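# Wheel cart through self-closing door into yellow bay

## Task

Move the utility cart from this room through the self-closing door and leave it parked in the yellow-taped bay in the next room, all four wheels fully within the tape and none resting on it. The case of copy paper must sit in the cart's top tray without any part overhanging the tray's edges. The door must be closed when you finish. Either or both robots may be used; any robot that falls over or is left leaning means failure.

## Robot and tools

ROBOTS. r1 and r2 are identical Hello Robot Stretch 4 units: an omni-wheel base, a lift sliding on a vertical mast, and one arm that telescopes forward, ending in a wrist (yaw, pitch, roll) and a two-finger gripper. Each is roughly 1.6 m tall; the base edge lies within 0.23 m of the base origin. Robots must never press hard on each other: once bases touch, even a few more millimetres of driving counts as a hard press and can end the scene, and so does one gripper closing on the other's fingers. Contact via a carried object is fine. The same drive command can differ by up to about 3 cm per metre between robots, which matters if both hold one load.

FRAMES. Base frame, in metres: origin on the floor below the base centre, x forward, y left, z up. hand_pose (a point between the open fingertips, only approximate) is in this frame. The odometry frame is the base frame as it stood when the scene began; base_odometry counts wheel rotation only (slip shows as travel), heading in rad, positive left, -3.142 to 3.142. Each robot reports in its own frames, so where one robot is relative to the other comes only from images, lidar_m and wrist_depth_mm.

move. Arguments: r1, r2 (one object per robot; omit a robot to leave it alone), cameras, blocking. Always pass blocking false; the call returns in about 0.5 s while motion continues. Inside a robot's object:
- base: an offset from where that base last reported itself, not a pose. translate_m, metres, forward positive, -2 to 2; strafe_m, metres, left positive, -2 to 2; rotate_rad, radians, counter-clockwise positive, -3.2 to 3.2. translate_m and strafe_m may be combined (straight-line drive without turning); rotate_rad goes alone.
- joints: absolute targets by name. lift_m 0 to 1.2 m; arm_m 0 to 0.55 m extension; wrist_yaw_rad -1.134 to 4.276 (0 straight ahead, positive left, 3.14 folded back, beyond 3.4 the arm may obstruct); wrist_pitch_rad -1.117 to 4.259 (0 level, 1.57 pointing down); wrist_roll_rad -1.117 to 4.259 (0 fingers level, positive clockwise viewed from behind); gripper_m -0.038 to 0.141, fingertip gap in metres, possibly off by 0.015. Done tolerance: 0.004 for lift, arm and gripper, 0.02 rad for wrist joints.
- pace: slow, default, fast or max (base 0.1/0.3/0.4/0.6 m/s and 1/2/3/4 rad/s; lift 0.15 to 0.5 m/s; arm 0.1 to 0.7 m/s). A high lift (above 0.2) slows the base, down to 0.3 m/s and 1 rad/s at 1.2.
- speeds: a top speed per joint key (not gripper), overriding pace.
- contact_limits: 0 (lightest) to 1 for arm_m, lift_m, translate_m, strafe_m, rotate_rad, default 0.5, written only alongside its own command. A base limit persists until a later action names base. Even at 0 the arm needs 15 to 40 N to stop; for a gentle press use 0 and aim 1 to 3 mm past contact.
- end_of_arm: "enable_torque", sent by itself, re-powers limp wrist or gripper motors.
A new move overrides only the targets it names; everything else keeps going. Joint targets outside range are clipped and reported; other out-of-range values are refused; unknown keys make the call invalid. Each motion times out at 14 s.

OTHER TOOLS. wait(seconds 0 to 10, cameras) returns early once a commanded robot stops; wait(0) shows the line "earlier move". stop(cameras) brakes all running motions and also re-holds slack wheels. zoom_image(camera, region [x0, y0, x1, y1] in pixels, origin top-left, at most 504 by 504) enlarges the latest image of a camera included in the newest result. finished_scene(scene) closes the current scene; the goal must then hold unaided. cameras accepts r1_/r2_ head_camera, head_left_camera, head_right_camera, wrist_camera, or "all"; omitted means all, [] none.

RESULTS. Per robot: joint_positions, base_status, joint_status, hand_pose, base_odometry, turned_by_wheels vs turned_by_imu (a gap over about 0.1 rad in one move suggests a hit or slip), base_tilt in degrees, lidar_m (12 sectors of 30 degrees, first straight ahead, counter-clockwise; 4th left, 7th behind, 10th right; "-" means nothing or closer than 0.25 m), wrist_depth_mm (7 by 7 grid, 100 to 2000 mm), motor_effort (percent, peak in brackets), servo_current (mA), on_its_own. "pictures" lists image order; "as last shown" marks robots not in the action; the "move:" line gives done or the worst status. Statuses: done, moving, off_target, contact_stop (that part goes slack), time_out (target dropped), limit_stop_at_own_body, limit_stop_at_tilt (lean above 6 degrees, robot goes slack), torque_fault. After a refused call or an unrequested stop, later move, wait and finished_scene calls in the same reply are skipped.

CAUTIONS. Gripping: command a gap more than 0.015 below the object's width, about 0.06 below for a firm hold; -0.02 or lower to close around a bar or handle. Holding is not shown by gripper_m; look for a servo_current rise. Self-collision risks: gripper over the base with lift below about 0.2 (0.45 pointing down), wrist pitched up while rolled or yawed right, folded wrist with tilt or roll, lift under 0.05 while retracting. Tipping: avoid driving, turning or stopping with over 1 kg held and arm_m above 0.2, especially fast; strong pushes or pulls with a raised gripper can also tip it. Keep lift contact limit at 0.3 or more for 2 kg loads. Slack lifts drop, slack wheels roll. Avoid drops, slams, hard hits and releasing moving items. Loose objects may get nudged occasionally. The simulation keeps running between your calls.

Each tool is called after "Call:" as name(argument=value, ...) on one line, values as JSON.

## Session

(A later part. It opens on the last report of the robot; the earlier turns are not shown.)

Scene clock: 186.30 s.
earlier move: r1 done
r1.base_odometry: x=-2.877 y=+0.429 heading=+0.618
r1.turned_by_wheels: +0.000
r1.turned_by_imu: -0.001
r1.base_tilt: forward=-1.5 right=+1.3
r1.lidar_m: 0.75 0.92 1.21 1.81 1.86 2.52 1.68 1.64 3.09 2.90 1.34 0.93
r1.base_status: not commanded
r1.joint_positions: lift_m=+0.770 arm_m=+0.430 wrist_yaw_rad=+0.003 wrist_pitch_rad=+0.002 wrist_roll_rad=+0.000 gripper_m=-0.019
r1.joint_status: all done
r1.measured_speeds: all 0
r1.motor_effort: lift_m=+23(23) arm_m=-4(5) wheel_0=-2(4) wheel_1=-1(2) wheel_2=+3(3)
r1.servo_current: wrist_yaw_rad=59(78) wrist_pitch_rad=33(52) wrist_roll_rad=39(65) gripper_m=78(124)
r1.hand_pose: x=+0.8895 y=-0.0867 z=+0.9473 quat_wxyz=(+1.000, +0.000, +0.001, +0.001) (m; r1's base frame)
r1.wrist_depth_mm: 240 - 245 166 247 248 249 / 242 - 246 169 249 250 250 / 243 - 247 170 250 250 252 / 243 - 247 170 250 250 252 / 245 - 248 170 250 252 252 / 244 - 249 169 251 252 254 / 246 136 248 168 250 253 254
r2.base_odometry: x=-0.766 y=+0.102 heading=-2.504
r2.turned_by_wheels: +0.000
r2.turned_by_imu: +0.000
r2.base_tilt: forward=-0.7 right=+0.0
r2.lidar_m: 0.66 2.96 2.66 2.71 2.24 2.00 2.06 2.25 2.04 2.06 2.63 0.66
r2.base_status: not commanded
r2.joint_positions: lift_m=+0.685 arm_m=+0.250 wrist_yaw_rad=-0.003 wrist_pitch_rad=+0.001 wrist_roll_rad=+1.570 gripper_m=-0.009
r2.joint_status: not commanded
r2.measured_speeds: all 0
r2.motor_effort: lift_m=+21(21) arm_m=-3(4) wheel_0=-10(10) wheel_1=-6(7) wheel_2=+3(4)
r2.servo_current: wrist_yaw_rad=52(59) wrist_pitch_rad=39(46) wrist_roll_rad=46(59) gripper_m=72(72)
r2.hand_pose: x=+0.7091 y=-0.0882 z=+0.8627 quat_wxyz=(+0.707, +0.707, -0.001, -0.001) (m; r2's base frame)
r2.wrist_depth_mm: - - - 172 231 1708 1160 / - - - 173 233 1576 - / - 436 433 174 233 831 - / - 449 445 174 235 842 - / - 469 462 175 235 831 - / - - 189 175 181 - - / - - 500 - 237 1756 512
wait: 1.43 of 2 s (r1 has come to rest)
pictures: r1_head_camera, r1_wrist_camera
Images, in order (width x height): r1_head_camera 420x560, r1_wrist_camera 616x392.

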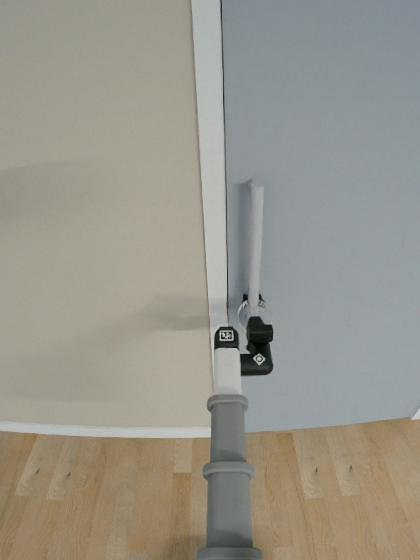

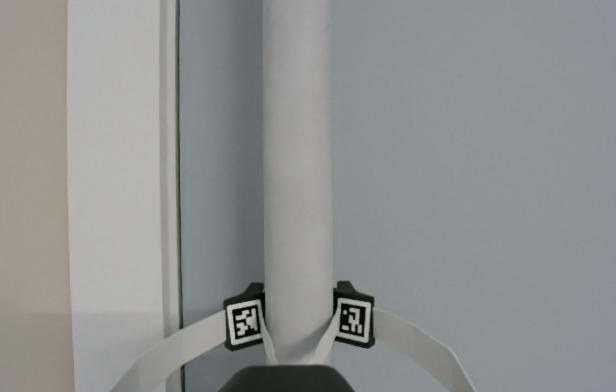

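Call:
move(blocking=false, r1={"base":{"translate_m":-0.125,"strafe_m":-0.1085},"joints":{"arm_m":0.31,"wrist_yaw_rad":0.26},"pace":"slow","contact_limits":{"translate_m":1.0,"arm_m":1.0},"speeds":{"wrist_yaw_rad":0.2}}, cameras=[])

Call:
wait(seconds=4, cameras=["r1_head_camera"])

Scene clock: 191.17 s.
move: r1 moving
r1.base_odometry: x=-2.880 y=+0.417 heading=+0.618
r1.turned_by_wheels: +0.000
r1.turned_by_imu: -0.038
r1.base_tilt: forward=-1.5 right=+1.2
r1.lidar_m: 0.82 0.91 1.20 1.77 1.85 2.41 1.67 1.65 3.13 2.93 1.39 0.95
r1.base_status: translate_m moving; strafe_m moving
r1.joint_positions: lift_m=+0.770 arm_m=+0.418 wrist_yaw_rad=+0.090 wrist_pitch_rad=+0.002 wrist_roll_rad=+0.000 gripper_m=-0.019
r1.joint_status: arm_m moving; wrist_yaw_rad moving
r1.measured_speeds: translate_m=-0.039 strafe_m=-0.025 rotate_rad=+0.005 lift_m=+0.000 arm_m=-0.051 wrist_yaw_rad=+0.208 wrist_pitch_rad=+0.000 wrist_roll_rad=+0.000
r1.motor_effort: lift_m=+23(23) arm_m=-11(17) wheel_0=+2(9) wheel_1=-12(12) wheel_2=+14(14)
r1.servo_current: wrist_yaw_rad=59(65) wrist_pitch_rad=39(46) wrist_roll_rad=39(59) gripper_m=72(78)
r1.contact_limits: arm_m 1; translate_m 1
r1.hand_pose: x=+0.8840 y=-0.0611 z=+0.9473 quat_wxyz=(+0.999, +0.000, +0.001, +0.045) (m; r1's base frame)
r1.wrist_depth_mm: 258 - 249 168 248 245 246 / 259 - 250 171 247 245 244 / 259 - 251 171 248 246 244 / 260 - 250 173 249 248 246 / 259 - 250 172 250 248 247 / 262 - 211 170 249 248 249 / 263 138 253 169 251 249 249
r2: as last shown
r2.base_tilt: forward=-0.7 right=+0.1
r2.lidar_m: 0.65 2.95 2.68 2.69 2.22 2.02 2.07 2.24 2.05 2.09 2.58 0.68
r2.motor_effort: lift_m=+21(21) arm_m=-3(4) wheel_0=-9(10) wheel_1=-6(7) wheel_2=+3(4)
r2.servo_current: wrist_yaw_rad=46(59) wrist_pitch_rad=39(46) wrist_roll_rad=39(52) gripper_m=65(72)
r2.wrist_depth_mm: - - - 171 231 1708 1160 / - - - 172 232 1537 - / - 436 433 173 233 820 - / - 452 445 174 234 842 - / - 469 462 175 236 842 - / - - 190 175 180 - - / - - 504 - 237 1661 512
pictures: none
No camera images: "cameras" was empty.

Scene clock: 193.57 s.
earlier move: r1 done
r1.base_odometry: x=-2.915 y=+0.269 heading=+0.619
r1.turned_by_wheels: +0.001
r1.turned_by_imu: -0.016
r1.base_tilt: forward=-1.5 right=+1.3
r1.lidar_m: 0.73 1.04 1.33 1.88 1.93 2.51 1.54 1.49 3.05 2.81 1.60 0.91
r1.base_status: done
r1.joint_positions: lift_m=+0.770 arm_m=+0.311 wrist_yaw_rad=+0.263 wrist_pitch_rad=+0.002 wrist_roll_rad=+0.000 gripper_m=-0.019
r1.joint_status: all done
r1.measured_speeds: all 0
r1.motor_effort: lift_m=+23(23) arm_m=-11(17) wheel_0=+5(9) wheel_1=-5(15) wheel_2=+14(20)
r1.servo_current: wrist_yaw_rad=52(78) wrist_pitch_rad=46(52) wrist_roll_rad=39(65) gripper_m=78(78)
r1.contact_limits: arm_m 1; translate_m 1
r1.hand_pose: x=+0.7827 y=-0.0093 z=+0.9473 quat_wxyz=(+0.991, +0.000, +0.001, +0.131) (m; r1's base frame)
r1.wrist_depth_mm: - - 245 167 251 254 256 / - - 243 169 251 253 257 / - - 244 169 252 256 257 / - - 246 169 252 256 257 / - - 247 171 253 255 258 / - - 191 172 254 256 259 / - 138 248 168 253 259 260
r2.base_odometry: x=-0.766 y=+0.102 heading=-2.504
r2.turned_by_wheels: +0.000
r2.turned_by_imu: +0.000
r2.base_tilt: forward=-0.6 right=+0.1
r2.lidar_m: 0.61 2.94 2.66 2.68 2.24 2.01 2.06 2.24 2.04 2.06 2.61 0.68
r2.base_status: not commanded
r2.joint_positions: lift_m=+0.685 arm_m=+0.250 wrist_yaw_rad=-0.003 wrist_pitch_rad=+0.001 wrist_roll_rad=+1.570 gripper_m=-0.009
r2.joint_status: not commanded
r2.measured_speeds: all 0
r2.motor_effort: lift_m=+21(21) arm_m=-3(4) wheel_0=-10(10) wheel_1=-7(7) wheel_2=+3(4)
r2.servo_current: wrist_yaw_rad=52(59) wrist_pitch_rad=39(46) wrist_roll_rad=39(52) gripper_m=72(72)
r2.hand_pose: x=+0.7091 y=-0.0882 z=+0.8627 quat_wxyz=(+0.707, +0.707, -0.001, -0.001) (m; r2's base frame)
r2.wrist_depth_mm: - - - 171 231 1661 1138 / - - - 173 232 1576 - / - 436 430 173 233 842 - / - 449 445 174 234 831 - / - 473 462 175 236 842 - / - - 189 175 181 - - / - - 496 - 236 1708 512
wait: 2.40 of 4 s (r1 has come to rest)
pictures: r1_head_camera
Images, in order (width x height): r1_head_camera 420x560.

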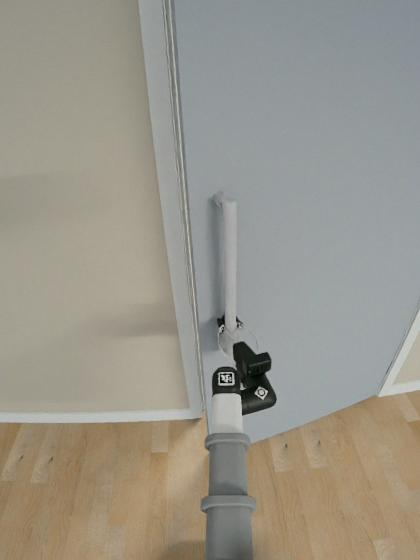

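Call:
move(blocking=false, r1={"base":{"translate_m":-0.08,"strafe_m":-0.173},"joints":{"arm_m":0.19,"wrist_yaw_rad":0.54},"pace":"slow","contact_limits":{"translate_m":1.0,"arm_m":1.0},"speeds":{"wrist_yaw_rad":0.2}}, cameras=[])

Call:
wait(seconds=4, cameras=["r1_head_camera"])

Scene clock: 199.33 s.
move: r1 moving
r1.base_odometry: x=-2.913 y=+0.256 heading=+0.619
r1.turned_by_wheels: +0.000
r1.turned_by_imu: -0.003
r1.base_tilt: forward=-1.5 right=+1.3
r1.lidar_m: 0.69 1.03 1.33 1.86 1.92 2.50 1.54 1.48 3.06 2.83 1.61 0.89
r1.base_status: translate_m moving; strafe_m moving
r1.joint_positions: lift_m=+0.770 arm_m=+0.298 wrist_yaw_rad=+0.345 wrist_pitch_rad=+0.002 wrist_roll_rad=+0.000 gripper_m=-0.019
r1.joint_status: arm_m moving; wrist_yaw_rad moving
r1.measured_speeds: translate_m=-0.020 strafe_m=-0.044 rotate_rad=+0.002 lift_m=+0.000 arm_m=-0.049 wrist_yaw_rad=+0.200 wrist_pitch_rad=+0.000 wrist_roll_rad=+0.000
r1.motor_effort: lift_m=+23(23) arm_m=-16(16) wheel_0=+0(5) wheel_1=-15(15) wheel_2=+13(15)
r1.servo_current: wrist_yaw_rad=33(78) wrist_pitch_rad=39(46) wrist_roll_rad=52(59) gripper_m=65(85)
r1.contact_limits: arm_m 1; translate_m 1
r1.hand_pose: x=+0.7699 y=+0.0152 z=+0.9473 quat_wxyz=(+0.985, +0.000, +0.001, +0.172) (m; r1's base frame)
r1.wrist_depth_mm: - - 247 168 250 250 252 / - - 248 170 250 252 253 / - - 247 171 250 252 254 / - - 248 171 250 254 255 / - - 249 171 251 253 254 / - - 209 171 206 254 256 / - 134 250 156 253 255 255
r2: as last shown
r2.base_tilt: forward=-0.7 right=+0.0
r2.lidar_m: 0.65 2.96 2.64 2.70 2.23 2.03 2.04 2.26 2.06 2.07 2.59 0.68
r2.motor_effort: lift_m=+21(21) arm_m=-4(4) wheel_0=-10(10) wheel_1=-6(7) wheel_2=+3(4)
r2.servo_current: wrist_yaw_rad=52(52) wrist_pitch_rad=39(46) wrist_roll_rad=52(52) gripper_m=65(72)
r2.wrist_depth_mm: - - - 172 232 1708 1138 / - - - 173 231 1537 - / - 436 433 173 233 820 - / - 452 449 174 234 831 - / - 469 459 175 235 831 - / - - 190 175 181 - - / - - 496 - 237 1708 517
pictures: none
No camera images: "cameras" was empty.

Scene clock: 202.00 s.
earlier move: r1 done
r1.base_odometry: x=-2.880 y=+0.082 heading=+0.620
r1.turned_by_wheels: +0.001
r1.turned_by_imu: -0.053
r1.base_tilt: forward=-1.5 right=+1.3
r1.lidar_m: 0.58 0.65 1.38 2.03 2.06 2.55 1.42 1.36 2.95 2.70 1.85 0.95
r1.base_status: done
r1.joint_positions: lift_m=+0.770 arm_m=+0.191 wrist_yaw_rad=+0.542 wrist_pitch_rad=+0.002 wrist_roll_rad=+0.000 gripper_m=-0.019
r1.joint_status: all done
r1.measured_speeds: all 0
r1.motor_effort: lift_m=+23(23) arm_m=-10(17) wheel_0=+9(10) wheel_1=-3(15) wheel_2=+13(15)
r1.servo_current: wrist_yaw_rad=46(111) wrist_pitch_rad=46(46) wrist_roll_rad=26(72) gripper_m=78(85)
r1.contact_limits: arm_m 1; translate_m 1
r1.hand_pose: x=+0.6536 y=+0.0739 z=+0.9473 quat_wxyz=(+0.963, +0.000, +0.001, +0.268) (m; r1's base frame)
r1.wrist_depth_mm: - - 243 167 251 256 258 / - - 244 170 252 256 260 / - - 244 170 254 257 260 / - - 246 171 254 256 259 / - - 246 172 254 257 262 / - - 208 172 253 259 263 / - 137 246 168 253 262 264
r2.base_odometry: x=-0.766 y=+0.102 heading=-2.504
r2.turned_by_wheels: +0.000
r2.turned_by_imu: +0.000
r2.base_tilt: forward=-0.7 right=+0.1
r2.lidar_m: 0.64 2.92 2.66 2.71 2.19 2.02 2.05 2.26 2.04 2.08 2.59 0.68
r2.base_status: not commanded
r2.joint_positions: lift_m=+0.685 arm_m=+0.250 wrist_yaw_rad=-0.003 wrist_pitch_rad=+0.001 wrist_roll_rad=+1.570 gripper_m=-0.009
r2.joint_status: not commanded
r2.measured_speeds: all 0
r2.motor_effort: lift_m=+21(21) arm_m=-3(4) wheel_0=-10(10) wheel_1=-6(7) wheel_2=+3(4)
r2.servo_current: wrist_yaw_rad=46(59) wrist_pitch_rad=39(46) wrist_roll_rad=52(59) gripper_m=65(72)
r2.hand_pose: x=+0.7091 y=-0.0882 z=+0.8627 quat_wxyz=(+0.707, +0.707, -0.001, -0.001) (m; r2's base frame)
r2.wrist_depth_mm: - - - 172 231 1661 1138 / - - - 173 233 1576 - / - 433 436 173 232 831 - / - 452 449 174 234 831 - / - 473 466 175 235 842 - / - - 190 175 181 - - / - - 496 - 237 1661 517
wait: 2.67 of 4 s (r1 has come to rest)
pictures: r1_head_camera
Images, in order (width x height): r1_head_camera 420x560.

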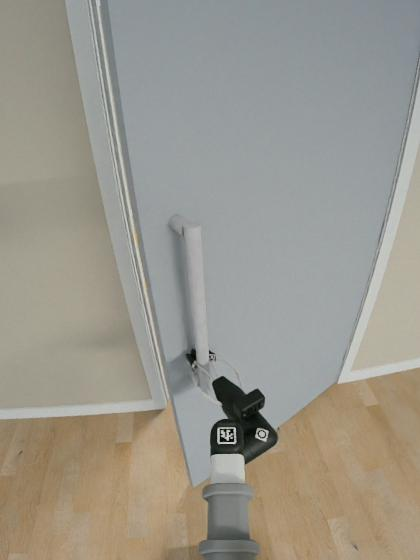

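Call:
move(blocking=false, r1={"base":{"translate_m":-0.015,"strafe_m":-0.21},"joints":{"arm_m":0.07,"wrist_yaw_rad":0.82},"pace":"slow","contact_limits":{"translate_m":1.0,"arm_m":1.0},"speeds":{"wrist_yaw_rad":0.2}}, cameras=[])

Call:
wait(seconds=4, cameras=["r1_head_camera"])

Scene clock: 207.50 s.
move: r1 moving
r1.base_odometry: x=-2.873 y=+0.070 heading=+0.621
r1.turned_by_wheels: +0.001
r1.turned_by_imu: +0.000
r1.base_tilt: forward=-1.5 right=+1.2
r1.lidar_m: 0.57 0.61 1.40 2.03 2.07 2.56 1.43 1.35 2.94 2.67 1.85 0.94
r1.base_status: translate_m moving; strafe_m moving
r1.joint_positions: lift_m=+0.770 arm_m=+0.178 wrist_yaw_rad=+0.623 wrist_pitch_rad=+0.002 wrist_roll_rad=+0.000 gripper_m=-0.019
r1.joint_status: arm_m moving; wrist_yaw_rad moving
r1.measured_speeds: translate_m=-0.004 strafe_m=-0.054 rotate_rad=-0.002 lift_m=+0.000 arm_m=-0.048 wrist_yaw_rad=+0.160 wrist_pitch_rad=+0.000 wrist_roll_rad=+0.000
r1.motor_effort: lift_m=+23(23) arm_m=-12(16) wheel_0=+5(9) wheel_1=-11(13) wheel_2=+14(15)
r1.servo_current: wrist_yaw_rad=33(72) wrist_pitch_rad=39(46) wrist_roll_rad=52(72) gripper_m=72(78)
r1.contact_limits: arm_m 1; translate_m 1
r1.hand_pose: x=+0.6341 y=+0.0974 z=+0.9473 quat_wxyz=(+0.952, +0.000, +0.001, +0.307) (m; r1's base frame)
r1.wrist_depth_mm: - - 244 168 250 253 257 / - - 245 168 251 254 257 / - - 246 168 251 255 257 / - - 246 169 252 256 258 / - - 246 169 254 256 258 / - - 244 170 252 257 260 / - 133 247 168 253 257 260
r2: as last shown
r2.base_tilt: forward=-0.6 right=+0.1
r2.lidar_m: 0.65 2.96 2.67 2.71 2.23 2.03 2.05 2.26 2.05 2.05 2.60 0.67
r2.motor_effort: lift_m=+21(21) arm_m=-4(4) wheel_0=-10(10) wheel_1=-6(7) wheel_2=+3(4)
r2.servo_current: wrist_yaw_rad=46(52) wrist_pitch_rad=39(39) wrist_roll_rad=46(52) gripper_m=65(72)
r2.wrist_depth_mm: - - - 171 231 1661 1138 / - - - 173 233 1576 - / - 436 433 173 233 842 - / - 452 452 174 235 842 - / - 466 462 175 236 831 - / - - 190 175 181 - - / - - 500 - 237 1708 517
pictures: none
No camera images: "cameras" was empty.

Scene clock: 210.30 s.
earlier move: r1 done
r1.base_odometry: x=-2.770 y=-0.097 heading=+0.622
r1.turned_by_wheels: +0.001
r1.turned_by_imu: -0.101
r1.base_tilt: forward=-1.6 right=+1.3
r1.lidar_m: 0.49 0.46 1.33 2.20 2.21 2.62 1.36 1.26 2.92 2.49 2.21 1.27
r1.base_status: done
r1.joint_positions: lift_m=+0.770 arm_m=+0.070 wrist_yaw_rad=+0.825 wrist_pitch_rad=+0.002 wrist_roll_rad=+0.000 gripper_m=-0.019
r1.joint_status: all done
r1.measured_speeds: all 0
r1.motor_effort: lift_m=+23(23) arm_m=-8(17) wheel_0=+12(14) wheel_1=-3(18) wheel_2=+12(15)
r1.servo_current: wrist_yaw_rad=39(221) wrist_pitch_rad=46(52) wrist_roll_rad=59(72) gripper_m=78(78)
r1.contact_limits: arm_m 1; translate_m 1
r1.hand_pose: x=+0.5011 y=+0.1526 z=+0.9473 quat_wxyz=(+0.916, +0.000, +0.001, +0.401) (m; r1's base frame)
r1.wrist_depth_mm: - - 241 168 253 259 267 / 1921 - 242 168 254 260 266 / 1921 - 242 168 256 262 267 / 1983 - 243 169 255 262 267 / 1921 - 245 170 256 263 268 / 1983 - 187 171 256 264 268 / - 141 244 167 255 266 268
r2.base_odometry: x=-0.766 y=+0.102 heading=-2.504
r2.turned_by_wheels: +0.000
r2.turned_by_imu: +0.000
r2.base_tilt: forward=-0.7 right=+0.1
r2.lidar_m: 0.62 2.95 2.65 2.70 2.22 2.04 2.07 2.25 2.03 2.07 2.56 0.68
r2.base_status: not commanded
r2.joint_positions: lift_m=+0.685 arm_m=+0.250 wrist_yaw_rad=-0.003 wrist_pitch_rad=+0.001 wrist_roll_rad=+1.570 gripper_m=-0.009
r2.joint_status: not commanded
r2.measured_speeds: all 0
r2.motor_effort: lift_m=+21(21) arm_m=-3(4) wheel_0=-10(10) wheel_1=-6(7) wheel_2=+3(4)
r2.servo_current: wrist_yaw_rad=46(59) wrist_pitch_rad=39(46) wrist_roll_rad=46(59) gripper_m=65(78)
r2.hand_pose: x=+0.7091 y=-0.0882 z=+0.8627 quat_wxyz=(+0.707, +0.707, -0.001, -0.001) (m; r2's base frame)
r2.wrist_depth_mm: - - - 171 231 1661 1160 / - - - 173 233 1576 - / - 433 430 173 233 842 - / - 452 445 174 234 842 - / - 466 462 174 235 831 - / - - 189 176 180 - - / - - 500 - 237 1708 508
wait: 2.80 of 4 s (r1 has come to rest)
pictures: r1_head_camera
Images, in order (width x height): r1_head_camera 420x560.

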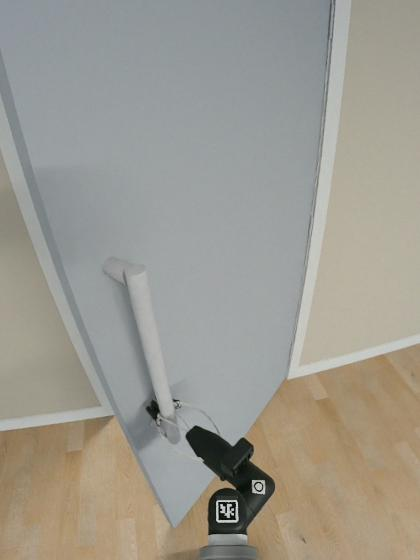

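Call:
move(blocking=false, r1={"base":{"translate_m":-0.083,"strafe_m":-0.128},"joints":{"wrist_yaw_rad":0.97},"pace":"slow","contact_limits":{"translate_m":1.0},"speeds":{"wrist_yaw_rad":0.2}}, cameras=[])

Call:
wait(seconds=4, cameras=[])

Call:
move(blocking=false, r1={"base":{"translate_m":-0.056,"strafe_m":-0.142},"joints":{"wrist_yaw_rad":1.08},"pace":"slow","contact_limits":{"translate_m":1.0},"speeds":{"wrist_yaw_rad":0.2}}, cameras=[])

Call:
wait(seconds=4, cameras=["r1_head_camera"])

Scene clock: 227.63 s.
move: r1 moving
r1.base_odometry: x=-2.769 y=-0.110 heading=+0.623
r1.turned_by_wheels: +0.001
r1.turned_by_imu: +0.001
r1.base_tilt: forward=-1.5 right=+1.2
r1.lidar_m: 0.44 0.43 1.35 2.22 2.19 2.61 1.36 1.29 2.88 2.49 2.22 1.29
r1.base_status: translate_m moving; strafe_m moving
r1.joint_positions: lift_m=+0.770 arm_m=+0.070 wrist_yaw_rad=+0.905 wrist_pitch_rad=+0.002 wrist_roll_rad=+0.000 gripper_m=-0.019
r1.joint_status: wrist_yaw_rad moving
r1.measured_speeds: translate_m=-0.026 strafe_m=-0.041 rotate_rad=-0.002 lift_m=+0.000 arm_m=+0.000 wrist_yaw_rad=+0.200 wrist_pitch_rad=+0.000 wrist_roll_rad=+0.000
r1.motor_effort: lift_m=+23(23) arm_m=-7(8) wheel_0=+6(12) wheel_1=-11(11) wheel_2=+14(16)
r1.servo_current: wrist_yaw_rad=46(65) wrist_pitch_rad=46(52) wrist_roll_rad=52(65) gripper_m=78(78)
r1.contact_limits: arm_m 1; translate_m 1
r1.hand_pose: x=+0.4881 y=+0.1728 z=+0.9473 quat_wxyz=(+0.899, +0.000, +0.001, +0.437) (m; r1's base frame)
r1.wrist_depth_mm: - - 242 168 251 258 262 / - - 243 168 254 258 263 / - - 244 168 253 258 263 / - - 244 169 255 259 263 / - - 245 170 254 259 265 / - - 208 170 252 262 265 / - - 246 168 255 263 266
r2: as last shown
r2.lidar_m: 0.65 2.95 2.67 2.72 2.23 2.03 2.06 2.25 2.03 2.07 2.59 0.68
r2.motor_effort: lift_m=+21(21) arm_m=-4(4) wheel_0=-10(10) wheel_1=-6(7) wheel_2=+3(4)
r2.servo_current: wrist_yaw_rad=46(52) wrist_pitch_rad=39(46) wrist_roll_rad=52(59) gripper_m=65(72)
r2.wrist_depth_mm: - - - 172 232 1661 1138 / - - - 172 233 1576 - / - 436 433 173 234 842 - / - 452 449 174 235 854 - / - 469 466 175 236 831 - / - - 189 175 180 - - / - - 500 - 236 1808 512
pictures: none
No camera images: "cameras" was empty.

Scene clock: 230.70 s.
earlier move: r1 off_target
r1.base_odometry: x=-2.763 y=-0.249 heading=+0.622
r1.turned_by_wheels: -0.001
r1.turned_by_imu: -0.034
r1.base_tilt: forward=-1.5 right=+1.3
r1.lidar_m: 0.48 0.43 1.42 2.29 2.30 2.66 1.24 1.17 2.82 2.40 2.39 1.44
r1.base_status: done
r1.joint_positions: lift_m=+0.770 arm_m=+0.070 wrist_yaw_rad=+0.947 wrist_pitch_rad=+0.002 wrist_roll_rad=+0.000 gripper_m=-0.019
r1.joint_status: wrist_yaw_rad off_target (ended at +0.947, target +0.970)
r1.measured_speeds: all 0
r1.on_its_own: wrist_yaw_rad is at rest, and its servo_current (143 mA) is outside its rest range (0 to 104 mA)
r1.motor_effort: lift_m=+23(23) arm_m=-8(8) wheel_0=-4(12) wheel_1=-7(18) wheel_2=+11(17)
r1.servo_current: wrist_yaw_rad=143(163) wrist_pitch_rad=52(52) wrist_roll_rad=52(65) gripper_m=65(78)
r1.contact_limits: arm_m 1; translate_m 1
r1.hand_pose: x=+0.4807 y=+0.1829 z=+0.9473 quat_wxyz=(+0.890, +0.000, +0.001, +0.456) (m; r1's base frame)
r1.wrist_depth_mm: - - 236 170 265 279 294 / - - 237 170 264 281 296 / - - 236 171 266 282 294 / - - 239 172 267 282 296 / - - 239 173 268 283 300 / - - 233 174 183 283 298 / - 137 182 169 268 144 303
r2.base_odometry: x=-0.766 y=+0.102 heading=-2.504
r2.turned_by_wheels: +0.000
r2.turned_by_imu: +0.000
r2.base_tilt: forward=-0.7 right=+0.1
r2.lidar_m: 0.64 2.94 2.66 2.72 2.22 2.03 2.04 2.25 2.05 2.05 2.60 0.66
r2.base_status: not commanded
r2.joint_positions: lift_m=+0.685 arm_m=+0.250 wrist_yaw_rad=-0.003 wrist_pitch_rad=+0.001 wrist_roll_rad=+1.570 gripper_m=-0.009
r2.joint_status: not commanded
r2.measured_speeds: all 0
r2.motor_effort: lift_m=+21(21) arm_m=-4(4) wheel_0=-10(10) wheel_1=-7(7) wheel_2=+4(4)
r2.servo_current: wrist_yaw_rad=39(65) wrist_pitch_rad=39(46) wrist_roll_rad=39(65) gripper_m=65(72)
r2.hand_pose: x=+0.7091 y=-0.0882 z=+0.8627 quat_wxyz=(+0.707, +0.707, -0.001, -0.001) (m; r2's base frame)
r2.wrist_depth_mm: - - - 172 231 1618 1138 / - - - 172 232 1618 - / - 436 433 172 232 831 - / - 452 442 175 234 831 - / - 469 462 175 235 831 - / - - 190 176 181 - - / - - 504 - 236 1756 517
wait: 3.07 of 4 s (r1 has come to rest)
pictures: none
No camera images: "cameras" was empty.

Scene clock: 231.20 s.
move: r1 moving
r1.base_odometry: x=-2.760 y=-0.262 heading=+0.622
r1.turned_by_wheels: +0.000
r1.turned_by_imu: -0.029
r1.base_tilt: forward=-1.5 right=+1.2
r1.lidar_m: 0.62 0.46 1.38 2.31 2.31 2.62 1.25 1.17 2.88 2.43 2.40 1.48
r1.base_status: translate_m moving; strafe_m moving
r1.joint_positions: lift_m=+0.770 arm_m=+0.070 wrist_yaw_rad=+1.025 wrist_pitch_rad=+0.002 wrist_roll_rad=+0.000 gripper_m=-0.019
r1.joint_status: wrist_yaw_rad moving
r1.measured_speeds: translate_m=-0.018 strafe_m=-0.052 rotate_rad=+0.012 lift_m=+0.000 arm_m=+0.000 wrist_yaw_rad=+0.209 wrist_pitch_rad=+0.000 wrist_roll_rad=+0.000
r1.motor_effort: lift_m=+23(23) arm_m=-8(8) wheel_0=+3(5) wheel_1=-15(15) wheel_2=+15(15)
r1.servo_current: wrist_yaw_rad=267(286) wrist_pitch_rad=39(52) wrist_roll_rad=33(52) gripper_m=65(78)
r1.contact_limits: arm_m 1; translate_m 1
r1.hand_pose: x=+0.4658 y=+0.2010 z=+0.9473 quat_wxyz=(+0.872, +0.000, +0.001, +0.490) (m; r1's base frame)
r1.wrist_depth_mm: - - 236 169 260 272 282 / - - 237 170 262 273 285 / - - 237 171 259 273 286 / - - 238 171 263 273 285 / - - 240 172 263 274 287 / - - 236 173 179 274 287 / - 1921 182 169 264 146 287
r2: as last shown
r2.lidar_m: 0.62 2.96 2.65 2.67 2.22 2.02 2.07 2.22 2.05 2.07 2.61 0.68
r2.motor_effort: lift_m=+21(21) arm_m=-4(4) wheel_0=-10(10) wheel_1=-6(7) wheel_2=+3(3)
r2.servo_current: wrist_yaw_rad=39(59) wrist_pitch_rad=39(46) wrist_roll_rad=52(52) gripper_m=65(72)
r2.wrist_depth_mm: - - - 172 231 1661 1138 / - - - 172 232 1661 - / - 433 430 173 233 831 - / - 452 442 174 233 831 - / - 466 462 175 235 842 - / - - 190 175 181 - - / - - 496 - 237 1708 521
pictures: none
No camera images: "cameras" was empty.

Scene clock: 233.50 s.
earlier move: r1 off_target
r1.base_odometry: x=-2.725 y=-0.397 heading=+0.622
r1.turned_by_wheels: +0.000
r1.turned_by_imu: -0.076
r1.base_tilt: forward=-1.5 right=+1.2
r1.lidar_m: 0.71 0.43 1.42 2.21 2.40 2.61 1.18 1.09 2.95 2.34 2.32 1.66
r1.base_status: done
r1.joint_positions: lift_m=+0.770 arm_m=+0.070 wrist_yaw_rad=+1.060 wrist_pitch_rad=+0.002 wrist_roll_rad=+0.000 gripper_m=-0.019
r1.joint_status: wrist_yaw_rad off_target (ended at +1.060, target +1.080)
r1.measured_speeds: all 0
r1.motor_effort: lift_m=+23(23) arm_m=-8(8) wheel_0=-2(9) wheel_1=-10(22) wheel_2=+13(19)
r1.servo_current: wrist_yaw_rad=91(286) wrist_pitch_rad=39(52) wrist_roll_rad=33(65) gripper_m=72(78)
r1.contact_limits: arm_m 1; translate_m 1
r1.hand_pose: x=+0.4585 y=+0.2088 z=+0.9473 quat_wxyz=(+0.863, -0.001, +0.001, +0.505) (m; r1's base frame)
r1.wrist_depth_mm: - - 235 174 283 310 343 / - - 236 175 282 310 338 / - - 236 175 279 310 345 / - - 236 176 283 312 343 / - - 236 177 286 314 345 / - - 229 177 183 312 343 / - 1983 231 174 283 151 347
r2.base_odometry: x=-0.766 y=+0.102 heading=-2.504
r2.turned_by_wheels: +0.000
r2.turned_by_imu: +0.000
r2.base_tilt: forward=-0.7 right=+0.1
r2.lidar_m: 0.63 2.94 2.62 2.69 2.23 2.04 2.06 2.24 2.04 2.06 2.61 0.67
r2.base_status: not commanded
r2.joint_positions: lift_m=+0.685 arm_m=+0.250 wrist_yaw_rad=-0.003 wrist_pitch_rad=+0.001 wrist_roll_rad=+1.570 gripper_m=-0.009
r2.joint_status: not commanded
r2.measured_speeds: all 0
r2.motor_effort: lift_m=+21(21) arm_m=-3(4) wheel_0=-10(11) wheel_1=-6(7) wheel_2=+3(4)
r2.servo_current: wrist_yaw_rad=39(59) wrist_pitch_rad=33(46) wrist_roll_rad=52(65) gripper_m=72(72)
r2.hand_pose: x=+0.7091 y=-0.0882 z=+0.8627 quat_wxyz=(+0.707, +0.707, -0.001, -0.001) (m; r2's base frame)
r2.wrist_depth_mm: - - - 172 231 1661 1160 / - - - 173 232 1661 - / - 436 436 173 233 831 - / - 452 449 174 234 842 - / - 469 462 175 236 842 - / - - 189 176 180 - - / - - 496 - 236 1708 512
wait: 2.30 of 4 s (r1 has come to rest)
pictures: r1_head_camera
Images, in order (width x height): r1_head_camera 420x560.

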